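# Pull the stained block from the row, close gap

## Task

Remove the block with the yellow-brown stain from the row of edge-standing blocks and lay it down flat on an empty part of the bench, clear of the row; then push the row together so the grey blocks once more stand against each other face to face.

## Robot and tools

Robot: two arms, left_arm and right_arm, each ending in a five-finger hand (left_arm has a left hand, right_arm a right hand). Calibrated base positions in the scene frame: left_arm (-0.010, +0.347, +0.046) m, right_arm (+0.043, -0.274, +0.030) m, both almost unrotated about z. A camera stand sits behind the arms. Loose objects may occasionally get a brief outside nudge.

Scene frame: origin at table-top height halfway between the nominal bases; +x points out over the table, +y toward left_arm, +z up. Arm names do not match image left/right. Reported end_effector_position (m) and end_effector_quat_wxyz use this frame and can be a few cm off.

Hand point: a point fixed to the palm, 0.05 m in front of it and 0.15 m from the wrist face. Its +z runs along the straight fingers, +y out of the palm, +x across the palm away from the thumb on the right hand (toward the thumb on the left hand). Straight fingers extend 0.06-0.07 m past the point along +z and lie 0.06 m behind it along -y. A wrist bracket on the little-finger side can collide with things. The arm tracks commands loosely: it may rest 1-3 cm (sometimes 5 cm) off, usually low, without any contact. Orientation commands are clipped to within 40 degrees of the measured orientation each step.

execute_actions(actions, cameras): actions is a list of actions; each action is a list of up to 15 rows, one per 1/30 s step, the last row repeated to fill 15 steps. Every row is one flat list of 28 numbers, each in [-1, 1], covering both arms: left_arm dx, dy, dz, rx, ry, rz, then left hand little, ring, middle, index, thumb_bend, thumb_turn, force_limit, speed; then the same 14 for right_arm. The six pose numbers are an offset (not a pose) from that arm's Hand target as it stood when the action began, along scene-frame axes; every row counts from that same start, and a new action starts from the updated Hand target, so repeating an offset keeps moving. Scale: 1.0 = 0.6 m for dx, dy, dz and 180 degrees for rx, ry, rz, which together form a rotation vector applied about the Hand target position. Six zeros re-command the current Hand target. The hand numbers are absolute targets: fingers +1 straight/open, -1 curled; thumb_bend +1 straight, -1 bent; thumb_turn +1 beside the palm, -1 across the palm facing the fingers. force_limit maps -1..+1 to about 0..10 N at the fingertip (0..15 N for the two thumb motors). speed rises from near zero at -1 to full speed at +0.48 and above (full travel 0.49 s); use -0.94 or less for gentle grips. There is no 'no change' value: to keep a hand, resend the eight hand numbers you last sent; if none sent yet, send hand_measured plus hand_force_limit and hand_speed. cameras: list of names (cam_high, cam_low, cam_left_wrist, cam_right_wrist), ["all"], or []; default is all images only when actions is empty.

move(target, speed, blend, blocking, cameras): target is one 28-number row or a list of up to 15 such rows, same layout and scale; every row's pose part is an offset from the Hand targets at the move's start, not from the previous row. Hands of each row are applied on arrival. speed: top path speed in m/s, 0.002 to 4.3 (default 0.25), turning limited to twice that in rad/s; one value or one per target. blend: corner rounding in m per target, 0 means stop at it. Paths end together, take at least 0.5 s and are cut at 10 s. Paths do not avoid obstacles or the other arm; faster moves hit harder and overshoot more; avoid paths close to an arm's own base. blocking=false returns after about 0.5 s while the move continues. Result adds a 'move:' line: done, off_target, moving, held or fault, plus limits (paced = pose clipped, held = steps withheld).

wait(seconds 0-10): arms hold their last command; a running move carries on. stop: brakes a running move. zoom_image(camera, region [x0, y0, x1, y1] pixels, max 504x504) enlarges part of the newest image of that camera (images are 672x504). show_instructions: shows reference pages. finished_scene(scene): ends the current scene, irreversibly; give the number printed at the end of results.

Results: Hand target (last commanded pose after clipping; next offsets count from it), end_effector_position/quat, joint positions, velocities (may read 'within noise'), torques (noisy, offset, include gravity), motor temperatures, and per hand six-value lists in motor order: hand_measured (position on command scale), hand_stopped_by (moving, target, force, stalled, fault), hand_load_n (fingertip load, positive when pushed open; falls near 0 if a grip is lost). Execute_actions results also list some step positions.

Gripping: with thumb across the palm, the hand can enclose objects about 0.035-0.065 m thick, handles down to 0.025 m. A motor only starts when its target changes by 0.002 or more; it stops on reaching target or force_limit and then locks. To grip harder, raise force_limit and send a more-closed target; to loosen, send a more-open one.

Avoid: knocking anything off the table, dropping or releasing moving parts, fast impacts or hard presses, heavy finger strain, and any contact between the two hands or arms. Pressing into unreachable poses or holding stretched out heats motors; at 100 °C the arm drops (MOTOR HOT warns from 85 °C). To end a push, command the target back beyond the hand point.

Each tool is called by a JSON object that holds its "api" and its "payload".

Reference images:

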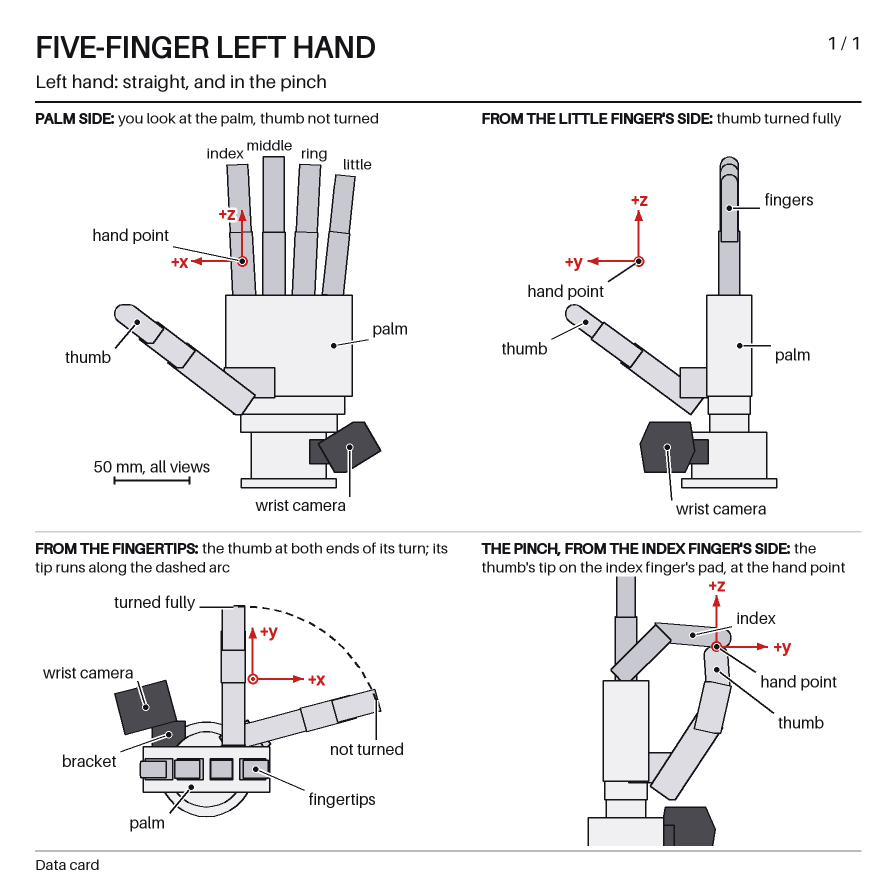

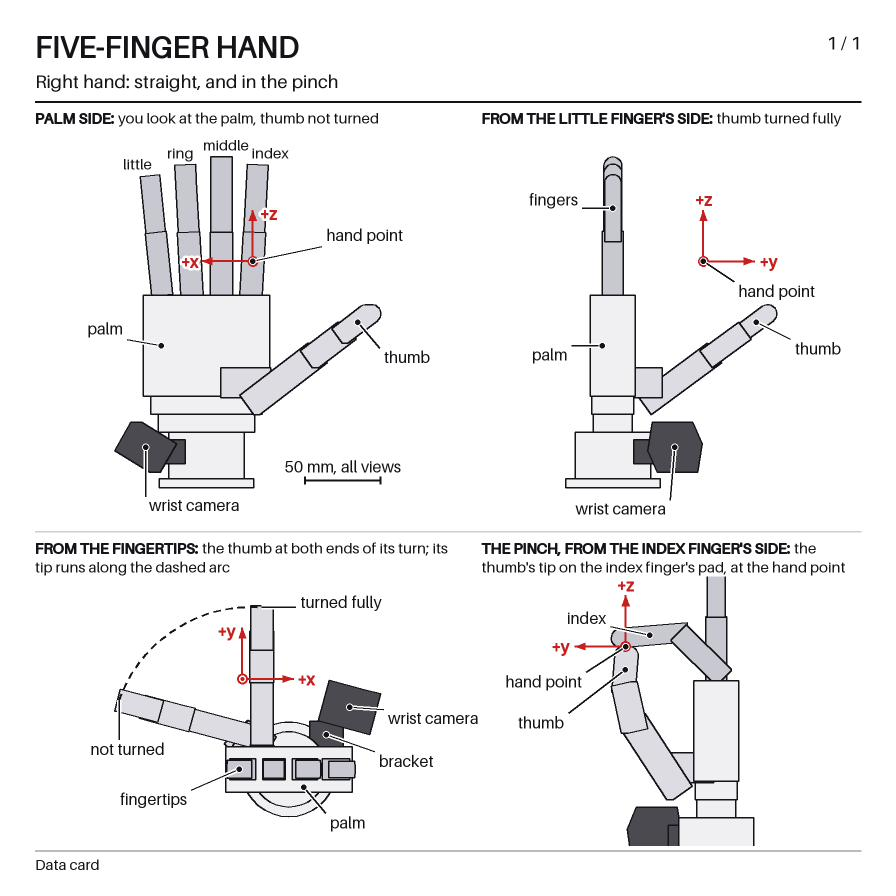

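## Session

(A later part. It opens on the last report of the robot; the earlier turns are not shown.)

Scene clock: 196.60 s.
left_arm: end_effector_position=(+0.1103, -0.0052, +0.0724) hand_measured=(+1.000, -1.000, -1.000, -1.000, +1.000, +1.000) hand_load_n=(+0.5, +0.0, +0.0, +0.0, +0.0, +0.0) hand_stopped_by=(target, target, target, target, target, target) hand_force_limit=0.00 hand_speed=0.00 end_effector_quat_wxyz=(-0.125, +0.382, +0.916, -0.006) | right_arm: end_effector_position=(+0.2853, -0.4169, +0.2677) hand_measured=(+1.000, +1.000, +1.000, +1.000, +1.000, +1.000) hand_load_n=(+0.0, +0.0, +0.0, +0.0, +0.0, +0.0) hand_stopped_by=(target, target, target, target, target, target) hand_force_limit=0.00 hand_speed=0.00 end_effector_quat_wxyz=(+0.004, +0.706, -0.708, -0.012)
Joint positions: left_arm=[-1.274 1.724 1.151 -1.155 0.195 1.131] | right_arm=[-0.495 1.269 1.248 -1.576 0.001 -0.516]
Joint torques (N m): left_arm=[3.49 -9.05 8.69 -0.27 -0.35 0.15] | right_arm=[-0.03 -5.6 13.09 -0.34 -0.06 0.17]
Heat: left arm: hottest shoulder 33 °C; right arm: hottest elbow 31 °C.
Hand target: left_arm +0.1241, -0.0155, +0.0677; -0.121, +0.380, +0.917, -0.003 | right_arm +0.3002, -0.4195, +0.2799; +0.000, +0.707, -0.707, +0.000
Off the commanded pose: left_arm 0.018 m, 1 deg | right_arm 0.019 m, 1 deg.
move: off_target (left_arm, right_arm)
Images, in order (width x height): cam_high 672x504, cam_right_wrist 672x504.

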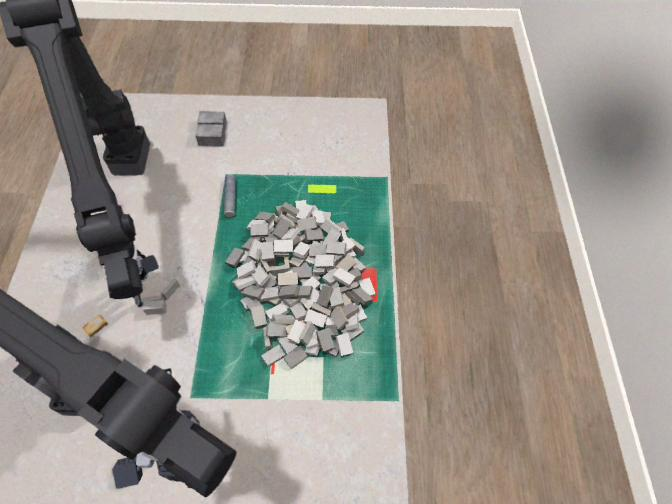

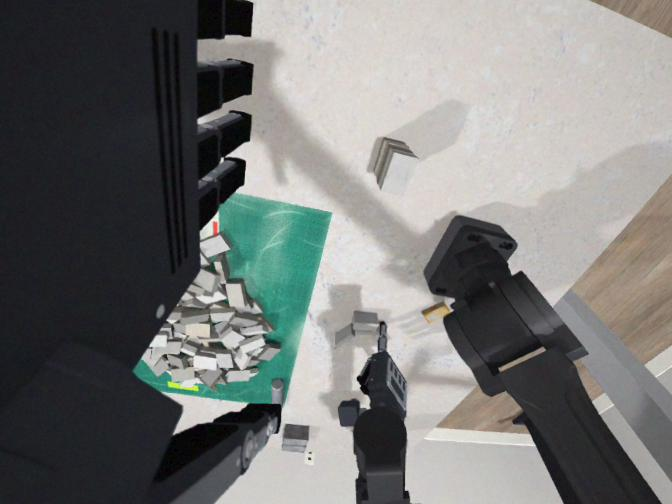

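{"api": "move", "payload": {"target": [[-0.04,0.005,0,0,0,0,1,-1,-1,-1,1,1,0,0,0,0,0,0,0,0,1,1,1,1,1,1,0,0],[-0.04,0.005,0.11,0,0,0,1,-1,-1,-1,1,1,0,0,0,0,0,0,0,0,1,1,1,1,1,1,0,0],[0.1123,0.1425,0.11,0,0,0,1,-1,-1,-1,1,1,0,0,0,0,0,0,0,0,1,1,1,1,1,1,0,0],[0.1123,0.1425,-0.006,0,0,0,1,-1,-1,-1,1,1,0,0,0,0,0,0,0,0,1,1,1,1,1,1,0,0]], "speed": 0.18, "cameras": ["cam_high","cam_right_wrist"]}}

{"api": "zoom_image", "payload": {"camera": "cam_high", "region": [110, 260, 200, 327]}}

{"api": "zoom_image", "payload": {"camera": "cam_right_wrist", "region": [310, 290, 410, 365]}}

Scene clock: 203.00 s.
left_arm: end_effector_position=(+0.1905, +0.0684, +0.0724) hand_measured=(+1.000, -1.000, -1.000, -1.000, +1.000, +1.000) hand_load_n=(+0.0, +0.0, +0.0, +0.0, +0.0, +0.0) hand_stopped_by=(target, target, target, target, target, target) hand_force_limit=0.00 hand_speed=0.00 end_effector_quat_wxyz=(-0.115, +0.375, +0.920, -0.007) | right_arm: end_effector_position=(+0.2853, -0.4169, +0.2677) hand_measured=(+1.000, +1.000, +1.000, +1.000, +1.000, +1.000) hand_load_n=(+0.0, +0.0, +0.0, +0.0, +0.0, +0.0) hand_stopped_by=(target, target, target, target, target, target) hand_force_limit=0.00 hand_speed=0.00 end_effector_quat_wxyz=(+0.004, +0.706, -0.708, -0.012)
Joint positions: left_arm=[-1.039 1.647 1.049 -1.153 0.145 1.346] | right_arm=[-0.495 1.269 1.248 -1.576 0.001 -0.516]
Joint torques (N m): left_arm=[2.02 -9.88 5.56 -0.05 0.03 0.19] | right_arm=[0.38 -6.42 13.18 -0.18 -0.04 0.19]
Heat: left arm: hottest shoulder 33 °C; right arm: hottest elbow 31 °C.
Hand target: left_arm +0.1914, +0.0700, +0.0640; -0.121, +0.380, +0.917, -0.003 | right_arm +0.3002, -0.4195, +0.2799; +0.000, +0.707, -0.707, +0.000
Off the commanded pose: left_arm 0.009 m, 1 deg | right_arm 0.019 m, 1 deg.
move: off_target (right_arm)
Images, in order (width x height): cam_high 672x504, cam_right_wrist 672x504.

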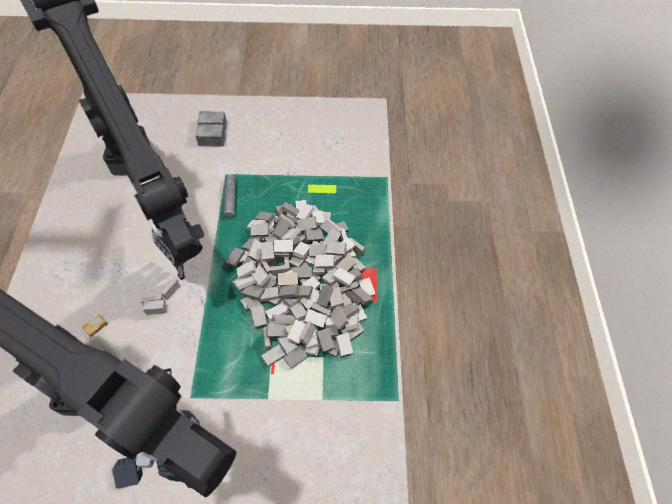

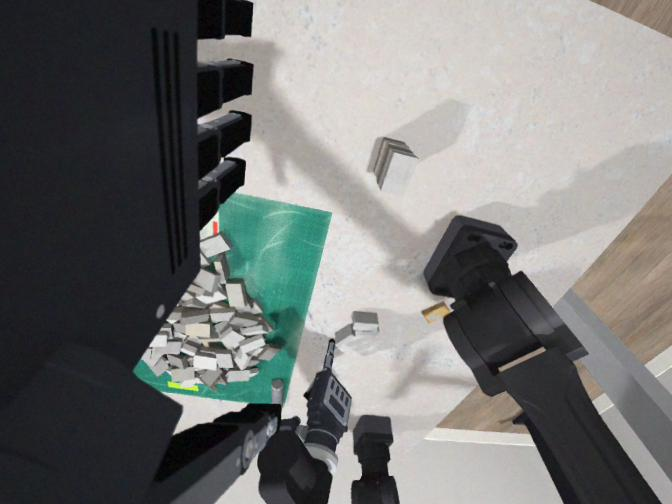

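Scaled by 5.600 from the camera's 672x504 image, which has a finer 960x720 frame.

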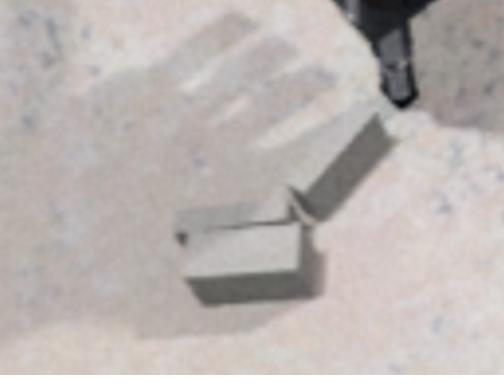

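Scaled by 5.040 from the camera's 672x504 image, which has a finer 960x720 frame.

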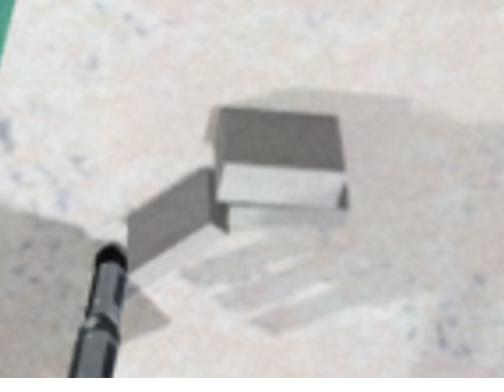

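{"api": "move", "payload": {"target": [[-0.025,-0.018,0.004,0,0,0,1,-1,-1,-1,1,1,0,0,0,0,0,0,0,0,1,1,1,1,1,1,0,0],[-0.009,-0.04,0.006,0,0,0,1,-1,-1,-1,1,1,0,0,0,0,0,0,0,0,1,1,1,1,1,1,0,0],[0.002,-0.074,0.006,0,0,0,1,-1,-1,-1,1,1,0,0,0,0,0,0,0,0,1,1,1,1,1,1,0,0]], "speed": 0.06, "cameras": ["cam_high","cam_right_wrist"]}}

{"api": "zoom_image", "payload": {"camera": "cam_high", "region": [110, 260, 200, 327]}}

{"api": "zoom_image", "payload": {"camera": "cam_right_wrist", "region": [310, 290, 410, 365]}}

Scene clock: 207.13 s.
left_arm: end_effector_position=(+0.1838, +0.0483, +0.0744) hand_measured=(+1.000, -1.000, -1.000, -1.000, +1.000, +1.000) hand_load_n=(-1.0, +0.0, +0.0, +0.0, +0.0, +0.0) hand_stopped_by=(target, target, target, target, target, target) hand_force_limit=0.00 hand_speed=0.00 end_effector_quat_wxyz=(-0.134, +0.379, +0.916, +0.005) | right_arm: end_effector_position=(+0.2853, -0.4169, +0.2677) hand_measured=(+1.000, +1.000, +1.000, +1.000, +1.000, +1.000) hand_load_n=(-0.5, +0.0, +0.0, +0.0, +0.0, +0.0) hand_stopped_by=(target, target, target, target, target, target) hand_force_limit=0.00 hand_speed=0.00 end_effector_quat_wxyz=(+0.004, +0.706, -0.708, -0.012)
Joint positions: left_arm=[-1.077 1.707 1.122 -1.206 0.154 1.323] | right_arm=[-0.495 1.269 1.248 -1.576 0.001 -0.516]
Joint torques (N m): left_arm=[1.79 -9.23 8.92 0.57 0.06 0] | right_arm=[0.56 -5.71 13.27 -0.29 -0.11 0.15]
Heat: left arm: hottest shoulder 33 °C; right arm: hottest elbow 31 °C.
Hand target: left_arm +0.1927, +0.0255, +0.0677; -0.121, +0.380, +0.917, -0.003 | right_arm +0.3002, -0.4195, +0.2799; +0.000, +0.707, -0.707, +0.000
Off the commanded pose: left_arm 0.025 m, 2 deg | right_arm 0.019 m, 1 deg.
move: off_target (left_arm, right_arm)
Images, in order (width x height): cam_high 672x504, cam_right_wrist 672x504.

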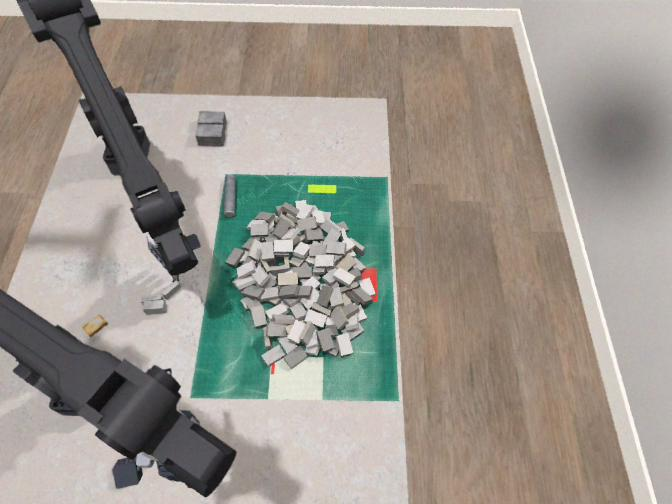

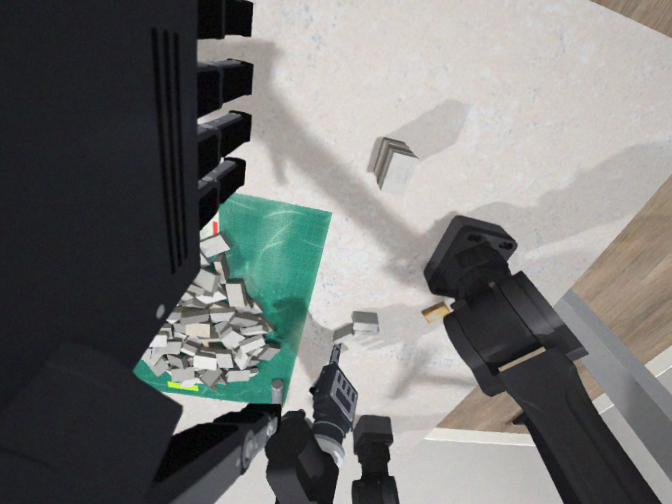

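Scaled by 5.600 from the camera's 672x504 image, which has a finer 960x720 frame.

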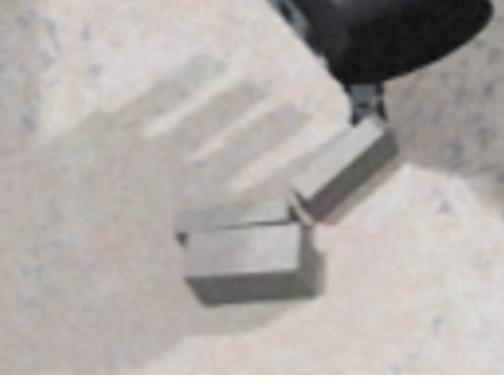

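Scaled by 5.040 from the camera's 672x504 image, which has a finer 960x720 frame.

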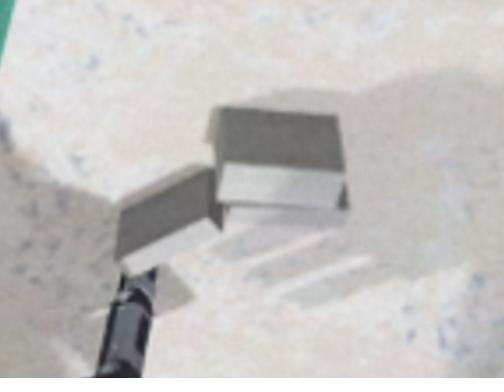

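{"api": "move", "payload": {"target": [0.012,-0.04,0.002,0,0,0,1,-1,-1,-1,1,1,0,0,0,0,0,0,0,0,1,1,1,1,1,1,0,0], "speed": 0.05, "cameras": ["cam_high","cam_right_wrist"]}}

{"api": "zoom_image", "payload": {"camera": "cam_high", "region": [110, 260, 200, 327]}}

{"api": "zoom_image", "payload": {"camera": "cam_right_wrist", "region": [310, 290, 410, 365]}}

Scene clock: 208.47 s.
left_arm: end_effector_position=(+0.1945, +0.0210, +0.0740) hand_measured=(+1.000, -1.000, -1.000, -1.000, +1.000, +1.000) hand_load_n=(-1.0, +0.0, +0.0, +0.0, +0.0, +0.0) hand_stopped_by=(target, target, target, target, target, target) hand_force_limit=0.00 hand_speed=0.00 end_effector_quat_wxyz=(-0.126, +0.380, +0.917, +0.001) | right_arm: end_effector_position=(+0.2853, -0.4169, +0.2677) hand_measured=(+1.000, +1.000, +1.000, +1.000, +1.000, +1.000) hand_load_n=(-0.5, +0.0, +0.0, +0.0, +0.0, +0.0) hand_stopped_by=(target, target, target, target, target, target) hand_force_limit=0.00 hand_speed=0.00 end_effector_quat_wxyz=(+0.004, +0.706, -0.708, -0.012)
Joint positions: left_arm=[-1.087 1.759 1.199 -1.212 0.154 1.312] | right_arm=[-0.495 1.269 1.248 -1.576 0.001 -0.516]
Joint torques (N m): left_arm=[1.55 -9.76 9.31 0.03 0.11 0] | right_arm=[0.44 -6.18 13.15 -0.16 0 0.17]
Heat: left arm: hottest shoulder 33 °C; right arm: hottest elbow 31 °C.
Hand target: left_arm +0.1998, +0.0016, +0.0689; -0.121, +0.380, +0.917, -0.003 | right_arm +0.3002, -0.4195, +0.2799; +0.000, +0.707, -0.707, +0.000
Off the commanded pose: left_arm 0.021 m, 1 deg | right_arm 0.019 m, 1 deg.
move: off_target (left_arm, right_arm)
Images, in order (width x height): cam_high 672x504, cam_right_wrist 672x504.

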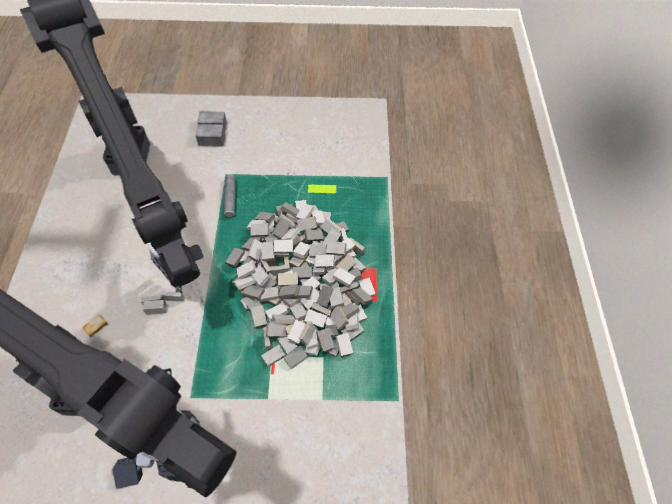

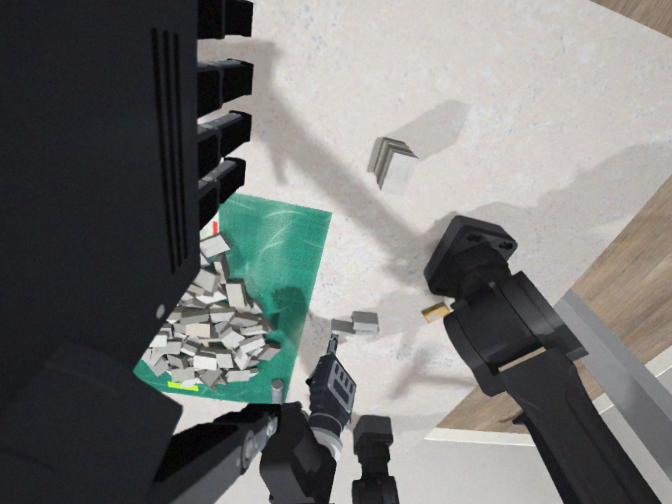

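Scaled by 5.600 from the camera's 672x504 image, which has a finer 960x720 frame.

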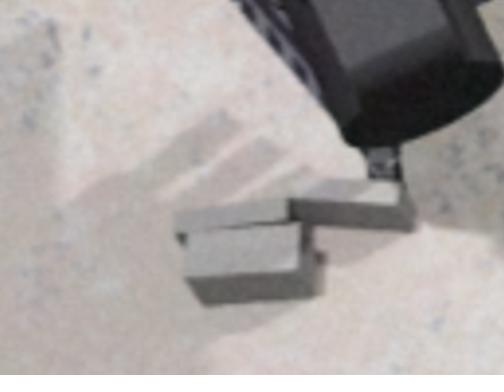

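Scaled by 5.040 from the camera's 672x504 image, which has a finer 960x720 frame.

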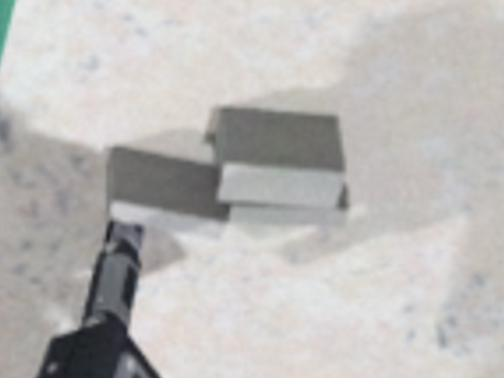

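{"api": "move", "payload": {"target": [[-0.008,0.053,0,0,0,0,1,-1,-1,-1,1,1,0,0,0,0,0,0,0,0,1,1,1,1,1,1,0,0],[-0.008,0.053,0.11,0,0,0,1,-1,-1,-1,1,1,0,0,0,0,0,0,0,0,1,1,1,1,1,1,0,0],[-0.019,-0.086,0.11,0,0,0,1,-1,-1,-1,1,1,0,0,0,0,0,0,0,0,1,1,1,1,1,1,0,0],[-0.0222,-0.0327,0.11,0,0,0,1,-1,-1,-1,1,1,0,0,0,0,0,0,0,0,1,1,1,1,1,1,0,0],[-0.0222,-0.0327,-0.0132,0,0,0,1,-1,-1,-1,1,1,0,0,0,0,0,0,0,0,1,1,1,1,1,1,0,0]], "speed": 0.18, "cameras": ["cam_high","cam_right_wrist"]}}

{"api": "zoom_image", "payload": {"camera": "cam_high", "region": [110, 260, 200, 327]}}

{"api": "zoom_image", "payload": {"camera": "cam_right_wrist", "region": [310, 290, 410, 365]}}

Scene clock: 214.80 s.
left_arm: end_effector_position=(+0.1841, -0.0206, +0.0727) hand_measured=(+1.000, -1.000, -1.000, -1.000, +1.000, +1.000) hand_load_n=(+0.0, +0.0, +0.0, +0.0, +0.0, +0.0) hand_stopped_by=(target, target, target, target, target, target) hand_force_limit=0.00 hand_speed=0.00 end_effector_quat_wxyz=(-0.115, +0.379, +0.918, -0.009) | right_arm: end_effector_position=(+0.2853, -0.4169, +0.2677) hand_measured=(+1.000, +1.000, +1.000, +1.000, +1.000, +1.000) hand_load_n=(+0.0, +0.0, +0.0, +0.0, +0.0, +0.0) hand_stopped_by=(target, target, target, target, target, target) hand_force_limit=0.00 hand_speed=0.00 end_effector_quat_wxyz=(+0.004, +0.706, -0.708, -0.012)
Joint positions: left_arm=[-1.145 1.81 1.278 -1.2 0.165 1.249] | right_arm=[-0.495 1.269 1.248 -1.576 0.001 -0.516]
Joint torques (N m): left_arm=[2.14 -11.22 5.82 0.21 0.02 0.2] | right_arm=[0.26 -6.12 13.09 -0.54 -0.09 0.21]
Heat: left arm: hottest shoulder 33 °C; right arm: hottest elbow 31 °C.
Hand target: left_arm +0.1864, -0.0180, +0.0610; -0.121, +0.379, +0.917, -0.003 | right_arm +0.3002, -0.4195, +0.2799; +0.000, +0.707, -0.707, +0.000
Off the commanded pose: left_arm 0.012 m, 1 deg | right_arm 0.019 m, 1 deg.
move: off_target (left_arm, right_arm)
Images, in order (width x height): cam_high 672x504, cam_right_wrist 672x504.

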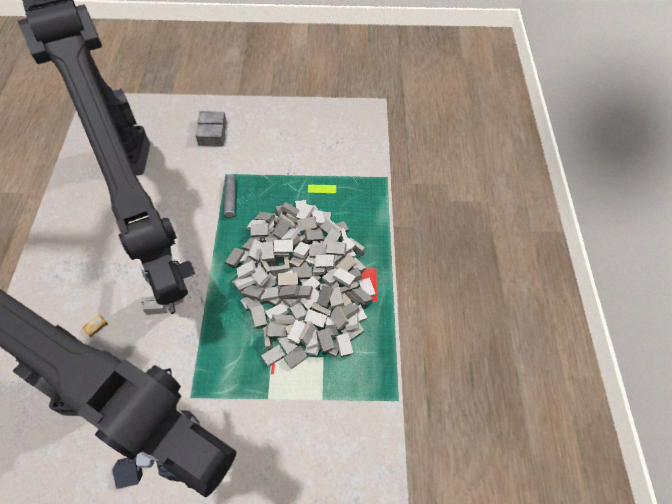

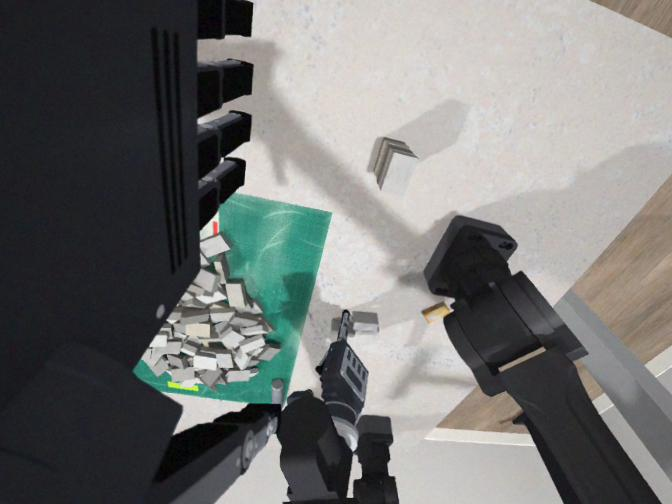

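Scaled by 5.600 from the camera's 672x504 image, which has a finer 960x720 frame.

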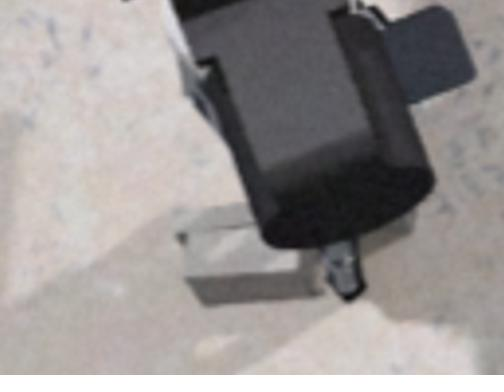

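Scaled by 5.040 from the camera's 672x504 image, which has a finer 960x720 frame.

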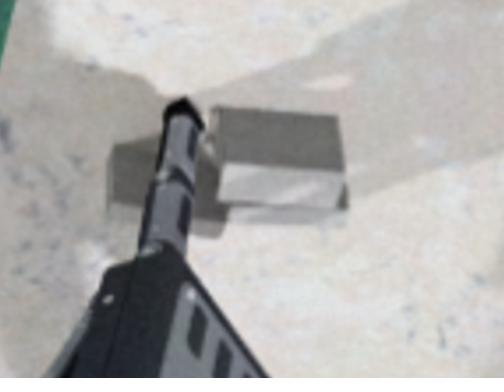

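{"api": "move", "payload": {"target": [[0.003,0.004,0.012,0,0,0,1,-1,-1,-1,1,1,0,0,0,0,0,0,0,0,1,1,1,1,1,1,0,0],[0.010,0.057,0.016,0,0,0,1,-1,-1,-1,1,1,0,0,0,0,0,0,0,0,1,1,1,1,1,1,0,0]], "speed": 0.05, "cameras": ["cam_high","cam_right_wrist"]}}

{"api": "zoom_image", "payload": {"camera": "cam_high", "region": [110, 260, 200, 327]}}

{"api": "zoom_image", "payload": {"camera": "cam_right_wrist", "region": [310, 290, 410, 365]}}

Scene clock: 217.43 s.
left_arm: end_effector_position=(+0.1895, +0.0060, +0.0722) hand_measured=(+1.000, -1.000, -1.000, -1.000, +1.000, +1.000) hand_load_n=(+0.0, +0.0, +0.0, +0.0, +0.0, +0.0) hand_stopped_by=(target, target, target, target, target, target) hand_force_limit=0.00 hand_speed=0.00 end_effector_quat_wxyz=(-0.120, +0.381, +0.917, -0.008) | right_arm: end_effector_position=(+0.2853, -0.4169, +0.2677) hand_measured=(+1.000, +1.000, +1.000, +1.000, +1.000, +1.000) hand_load_n=(+0.0, +0.0, +0.0, +0.0, +0.0, +0.0) hand_stopped_by=(target, target, target, target, target, target) hand_force_limit=0.00 hand_speed=0.00 end_effector_quat_wxyz=(+0.004, +0.706, -0.708, -0.012)
Joint positions: left_arm=[-1.109 1.77 1.216 -1.193 0.165 1.292] | right_arm=[-0.495 1.269 1.248 -1.576 0.001 -0.516]
Joint torques (N m): left_arm=[3.25 -13.86 4.62 -0.14 -0.26 0.14] | right_arm=[0.44 -5.89 13.16 -0.31 -0.09 0.2]
Heat: left arm: hottest shoulder 33 °C; right arm: hottest elbow 31 °C.
Hand target: left_arm +0.1925, +0.0160, +0.0706; -0.121, +0.380, +0.917, -0.003 | right_arm +0.3002, -0.4195, +0.2799; +0.000, +0.707, -0.707, +0.000
Off the commanded pose: left_arm 0.011 m, 1 deg | right_arm 0.019 m, 1 deg.
move: off_target (left_arm, right_arm)
Images, in order (width x height): cam_high 672x504, cam_right_wrist 672x504.

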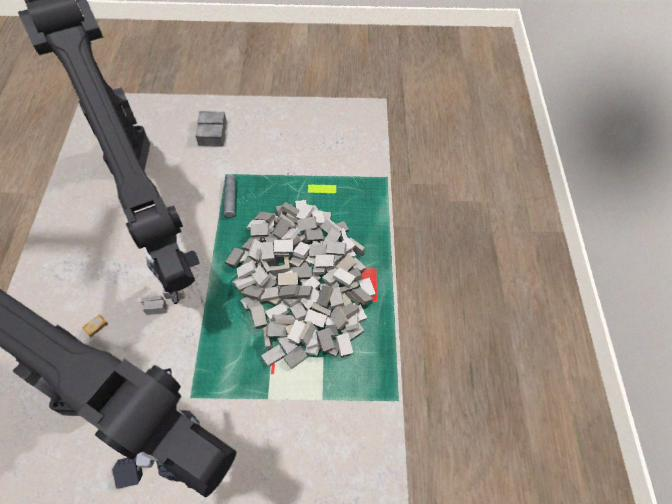

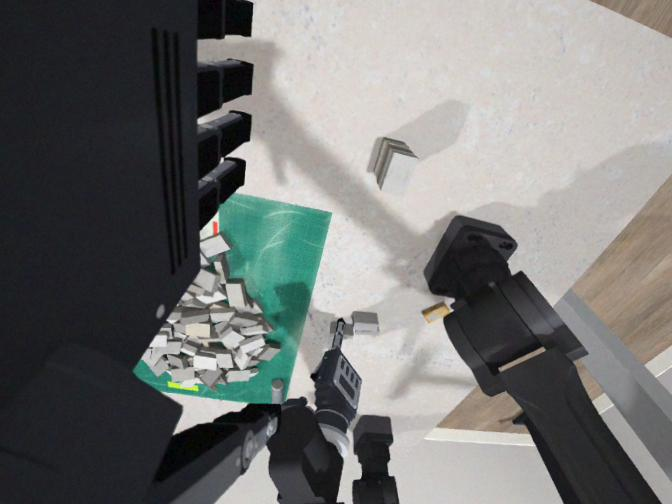

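Scaled by 5.600 from the camera's 672x504 image, which has a finer 960x720 frame.

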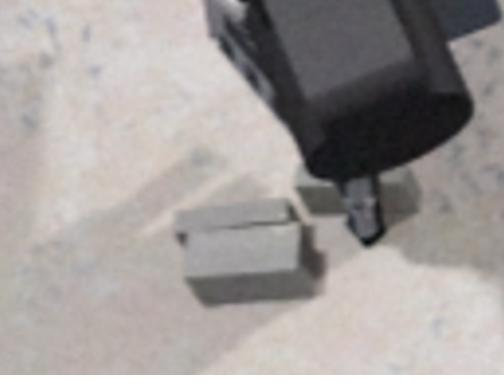

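Scaled by 5.040 from the camera's 672x504 image, which has a finer 960x720 frame.

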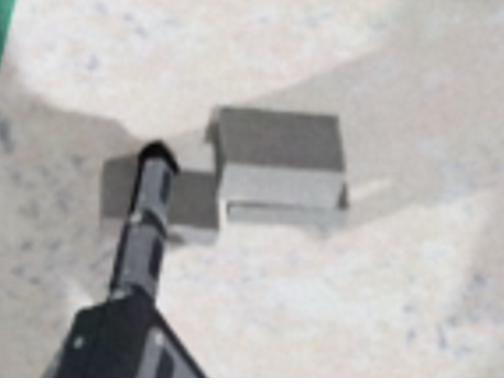

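{"api": "move", "payload": {"target": [[0,-0.037,0,0,0,0,1,-1,-1,-1,1,1,0,0,0,0,0,0,0,0,1,1,1,1,1,1,0,0],[0,-0.037,0.11,0,0,0,1,-1,-1,-1,1,1,0,0,0,0,0,0,0,0,1,1,1,1,1,1,0,0],[0.0567,0.0017,0.11,0,0,0,1,-1,-1,-1,1,1,0,0,0,0,0,0,0,0,1,1,1,1,1,1,0,0],[0.0567,0.0017,-0.016,0,0,0,1,-1,-1,-1,1,1,0,0,0,0,0,0,0,0,1,1,1,1,1,1,0,0]], "speed": 0.15, "cameras": ["cam_high","cam_right_wrist"]}}

{"api": "zoom_image", "payload": {"camera": "cam_high", "region": [110, 260, 200, 327]}}

{"api": "zoom_image", "payload": {"camera": "cam_right_wrist", "region": [310, 290, 410, 365]}}

Scene clock: 222.17 s.
left_arm: end_effector_position=(+0.2272, +0.0170, +0.0722) hand_measured=(+1.000, -1.000, -1.000, -1.000, +1.000, +1.000) hand_load_n=(+0.0, +0.0, +0.0, +0.0, +0.0, +0.0) hand_stopped_by=(target, target, target, target, target, target) hand_force_limit=0.00 hand_speed=0.00 end_effector_quat_wxyz=(-0.114, +0.373, +0.921, -0.008) | right_arm: end_effector_position=(+0.2853, -0.4169, +0.2677) hand_measured=(+1.000, +1.000, +1.000, +1.000, +1.000, +1.000) hand_load_n=(+0.0, +0.0, +0.0, +0.0, -0.5, +0.0) hand_stopped_by=(target, target, target, target, target, target) hand_force_limit=0.00 hand_speed=0.00 end_effector_quat_wxyz=(+0.004, +0.706, -0.708, -0.012)
Joint positions: left_arm=[-1.031 1.789 1.244 -1.205 0.144 1.351] | right_arm=[-0.495 1.269 1.248 -1.576 0.001 -0.516]
Joint torques (N m): left_arm=[1.79 -11.46 5.82 -0.02 0.07 0.2] | right_arm=[0.44 -5.3 12.96 -0.38 -0.07 0.18]
Heat: left arm: hottest shoulder 33 °C; right arm: hottest elbow 31 °C.
Hand target: left_arm +0.2265, +0.0171, +0.0609; -0.121, +0.380, +0.917, -0.003 | right_arm +0.3002, -0.4195, +0.2799; +0.000, +0.707, -0.707, +0.000
Off the commanded pose: left_arm 0.011 m, 1 deg | right_arm 0.019 m, 1 deg.
move: off_target (left_arm, right_arm)
Images, in order (width x height): cam_high 672x504, cam_right_wrist 672x504.

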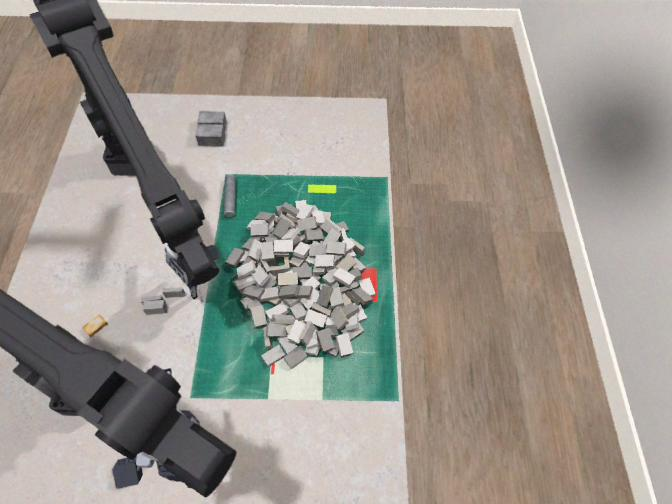

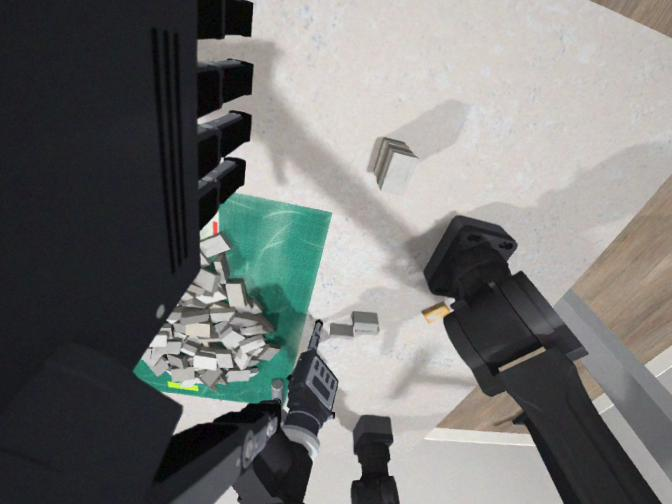

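Scaled by 5.600 from the camera's 672x504 image, which has a finer 960x720 frame.

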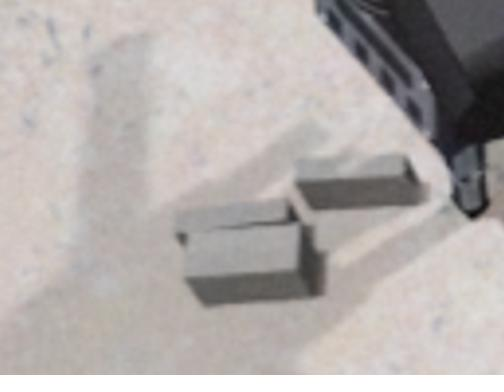

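Scaled by 5.040 from the camera's 672x504 image, which has a finer 960x720 frame.

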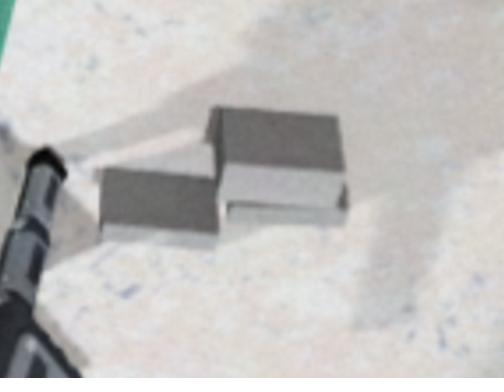

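{"api": "zoom_image", "payload": {"camera": "cam_high", "region": [155, 275, 205, 312]}}

{"api": "zoom_image", "payload": {"camera": "cam_right_wrist", "region": [305, 305, 365, 350]}}

Scaled by 10.080 from the camera's 672x504 image, which has a finer 960x720 frame.

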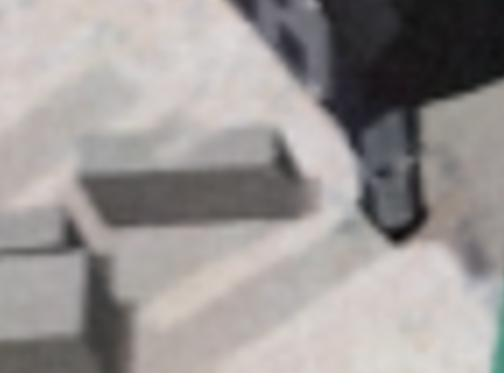

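Scaled by 8.400 from the camera's 672x504 image, which has a finer 960x720 frame.

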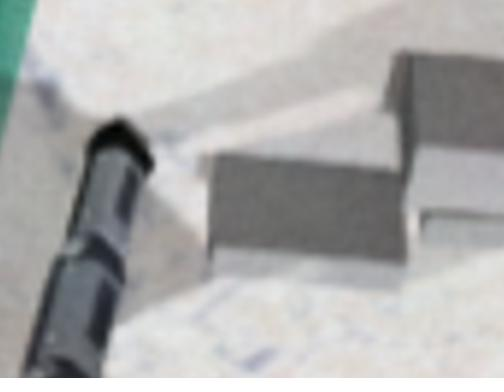

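{"api": "move", "payload": {"target": [[-0.011,0.018,0.008,0,0,0,1,-1,-1,-1,1,1,0,0,0,0,0,0,0,0,1,1,1,1,1,1,0,0],[-0.073,0.021,0.008,0,0,0,1,-1,-1,-1,1,1,0,0,0,0,0,0,0,0,1,1,1,1,1,1,0,0]], "speed": 0.06, "cameras": ["cam_high","cam_right_wrist"]}}

{"api": "zoom_image", "payload": {"camera": "cam_high", "region": [130, 265, 200, 317]}}

{"api": "zoom_image", "payload": {"camera": "cam_right_wrist", "region": [310, 290, 410, 365]}}

Scene clock: 225.30 s.
left_arm: end_effector_position=(+0.1969, +0.0261, +0.0712) hand_measured=(+1.000, -1.000, -1.000, -1.000, +1.000, +1.000) hand_load_n=(-1.5, +0.0, +0.0, +0.0, +0.0, +0.0) hand_stopped_by=(target, target, target, target, target, target) hand_force_limit=0.00 hand_speed=0.00 end_effector_quat_wxyz=(-0.110, +0.377, +0.920, -0.007) | right_arm: end_effector_position=(+0.2853, -0.4169, +0.2677) hand_measured=(+1.000, +1.000, +1.000, +1.000, +1.000, +1.000) hand_load_n=(+0.0, +0.0, -0.5, +0.0, +0.0, +0.0) hand_stopped_by=(target, target, target, target, target, target) hand_force_limit=0.00 hand_speed=0.00 end_effector_quat_wxyz=(+0.004, +0.706, -0.708, -0.012)
Joint positions: left_arm=[-1.079 1.731 1.161 -1.166 0.145 1.309] | right_arm=[-0.495 1.269 1.248 -1.576 0.001 -0.516]
Joint torques (N m): left_arm=[0.5 -12.63 4.33 -0.06 0.45 -0.03] | right_arm=[0.62 -5.89 13.12 -0.25 -0.06 0.17]
Heat: left arm: hottest shoulder 33 °C; right arm: hottest elbow 31 °C.
Hand target: left_arm +0.1828, +0.0297, +0.0657; -0.121, +0.380, +0.917, -0.003 | right_arm +0.3002, -0.4195, +0.2799; +0.000, +0.707, -0.707, +0.000
Off the commanded pose: left_arm 0.016 m, 1 deg | right_arm 0.019 m, 1 deg.
move: off_target (left_arm, right_arm)
Images, in order (width x height): cam_high 672x504, cam_right_wrist 672x504.

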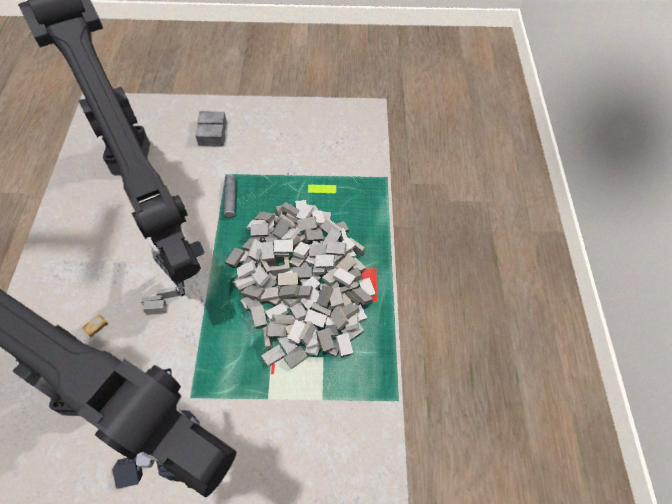

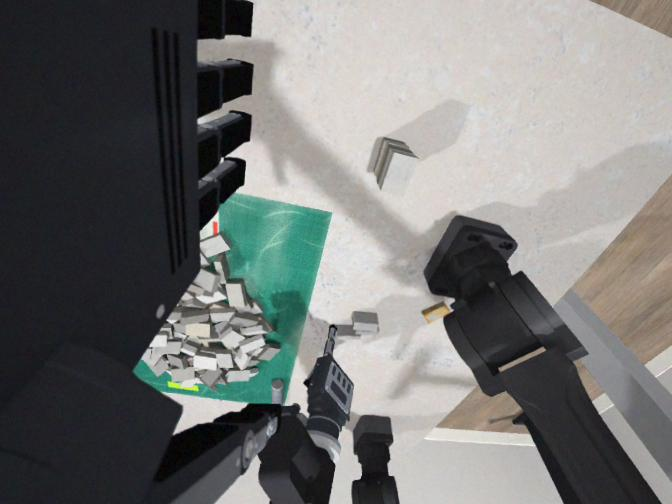

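Scaled by 7.200 from the camera's 672x504 image, which has a finer 960x720 frame.

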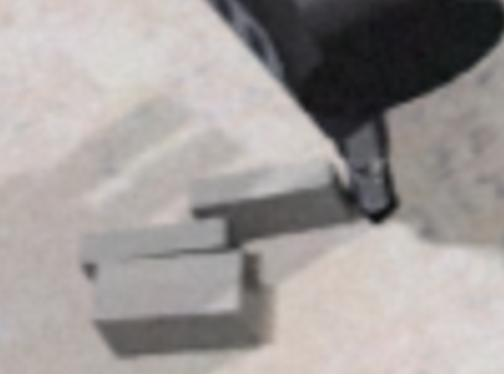

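Scaled by 5.040 from the camera's 672x504 image, which has a finer 960x720 frame.

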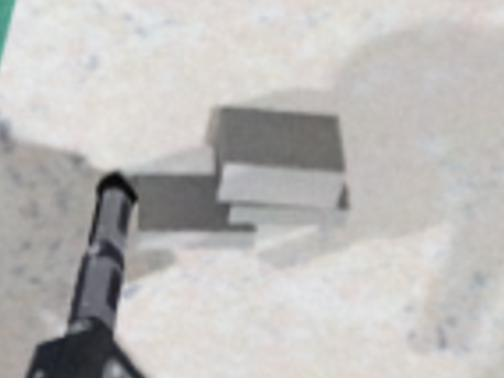

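{"api": "move", "payload": {"target": [-0.043,-0.004,0.003,0,0,0,1,-1,-1,-1,1,1,0,0,0,0,0,0,0,0,1,1,1,1,1,1,0,0], "speed": 0.05, "cameras": ["cam_high","cam_right_wrist"]}}

{"api": "zoom_image", "payload": {"camera": "cam_high", "region": [130, 265, 200, 317]}}

{"api": "zoom_image", "payload": {"camera": "cam_right_wrist", "region": [310, 290, 410, 365]}}

Scene clock: 227.20 s.
left_arm: end_effector_position=(+0.1698, +0.0249, +0.0715) hand_measured=(+1.000, -1.000, -1.000, -1.000, +1.000, +1.000) hand_load_n=(-1.5, +0.0, +0.0, +0.0, +0.0, +0.0) hand_stopped_by=(target, target, target, target, target, target) hand_force_limit=0.00 hand_speed=0.00 end_effector_quat_wxyz=(-0.113, +0.376, +0.920, -0.005) | right_arm: end_effector_position=(+0.2853, -0.4169, +0.2677) hand_measured=(+1.000, +1.000, +1.000, +1.000, +1.000, +1.000) hand_load_n=(+0.0, +0.0, +0.0, +0.0, +0.0, +0.0) hand_stopped_by=(target, target, target, target, target, target) hand_force_limit=0.00 hand_speed=0.00 end_effector_quat_wxyz=(+0.004, +0.706, -0.708, -0.012)
Joint positions: left_arm=[-1.133 1.709 1.129 -1.156 0.155 1.255] | right_arm=[-0.495 1.269 1.248 -1.576 0.001 -0.516]
Joint torques (N m): left_arm=[1.2 -12.81 4.33 -0.03 0.5 -0.01] | right_arm=[0.26 -5.71 13.23 -0.35 -0.08 0.2]
Heat: left arm: hottest shoulder 33 °C; right arm: hottest elbow 31 °C.
Hand target: left_arm +0.1569, +0.0273, +0.0675; -0.121, +0.380, +0.917, -0.003 | right_arm +0.3002, -0.4195, +0.2799; +0.000, +0.707, -0.707, +0.000
Off the commanded pose: left_arm 0.014 m, 1 deg | right_arm 0.019 m, 1 deg.
move: off_target (left_arm, right_arm)
Images, in order (width x height): cam_high 672x504, cam_right_wrist 672x504.

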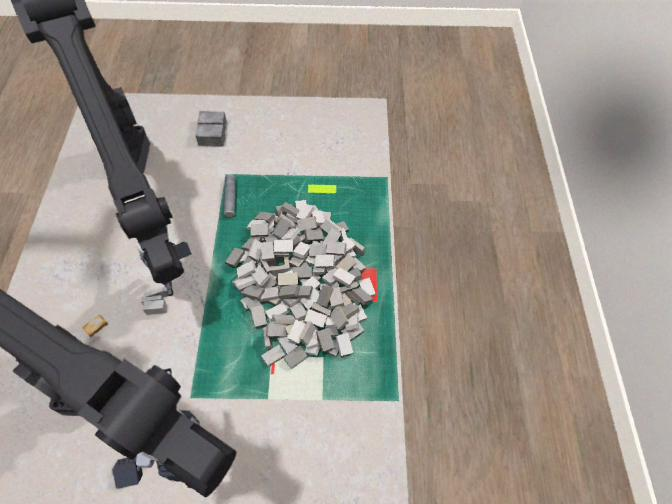

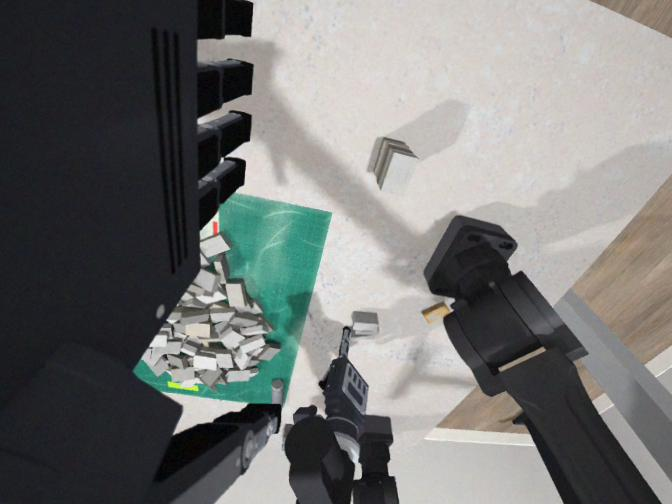

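Scaled by 7.200 from the camera's 672x504 image, which has a finer 960x720 frame.

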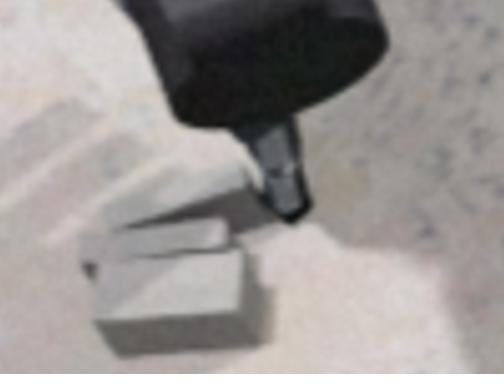

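Scaled by 5.040 from the camera's 672x504 image, which has a finer 960x720 frame.

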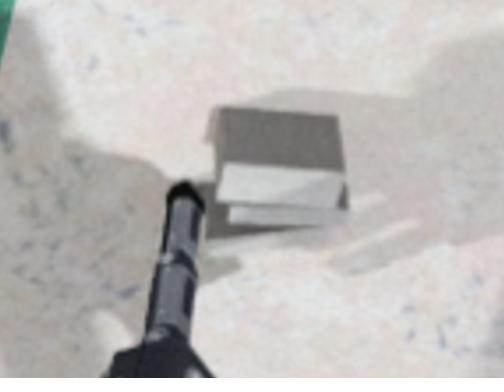

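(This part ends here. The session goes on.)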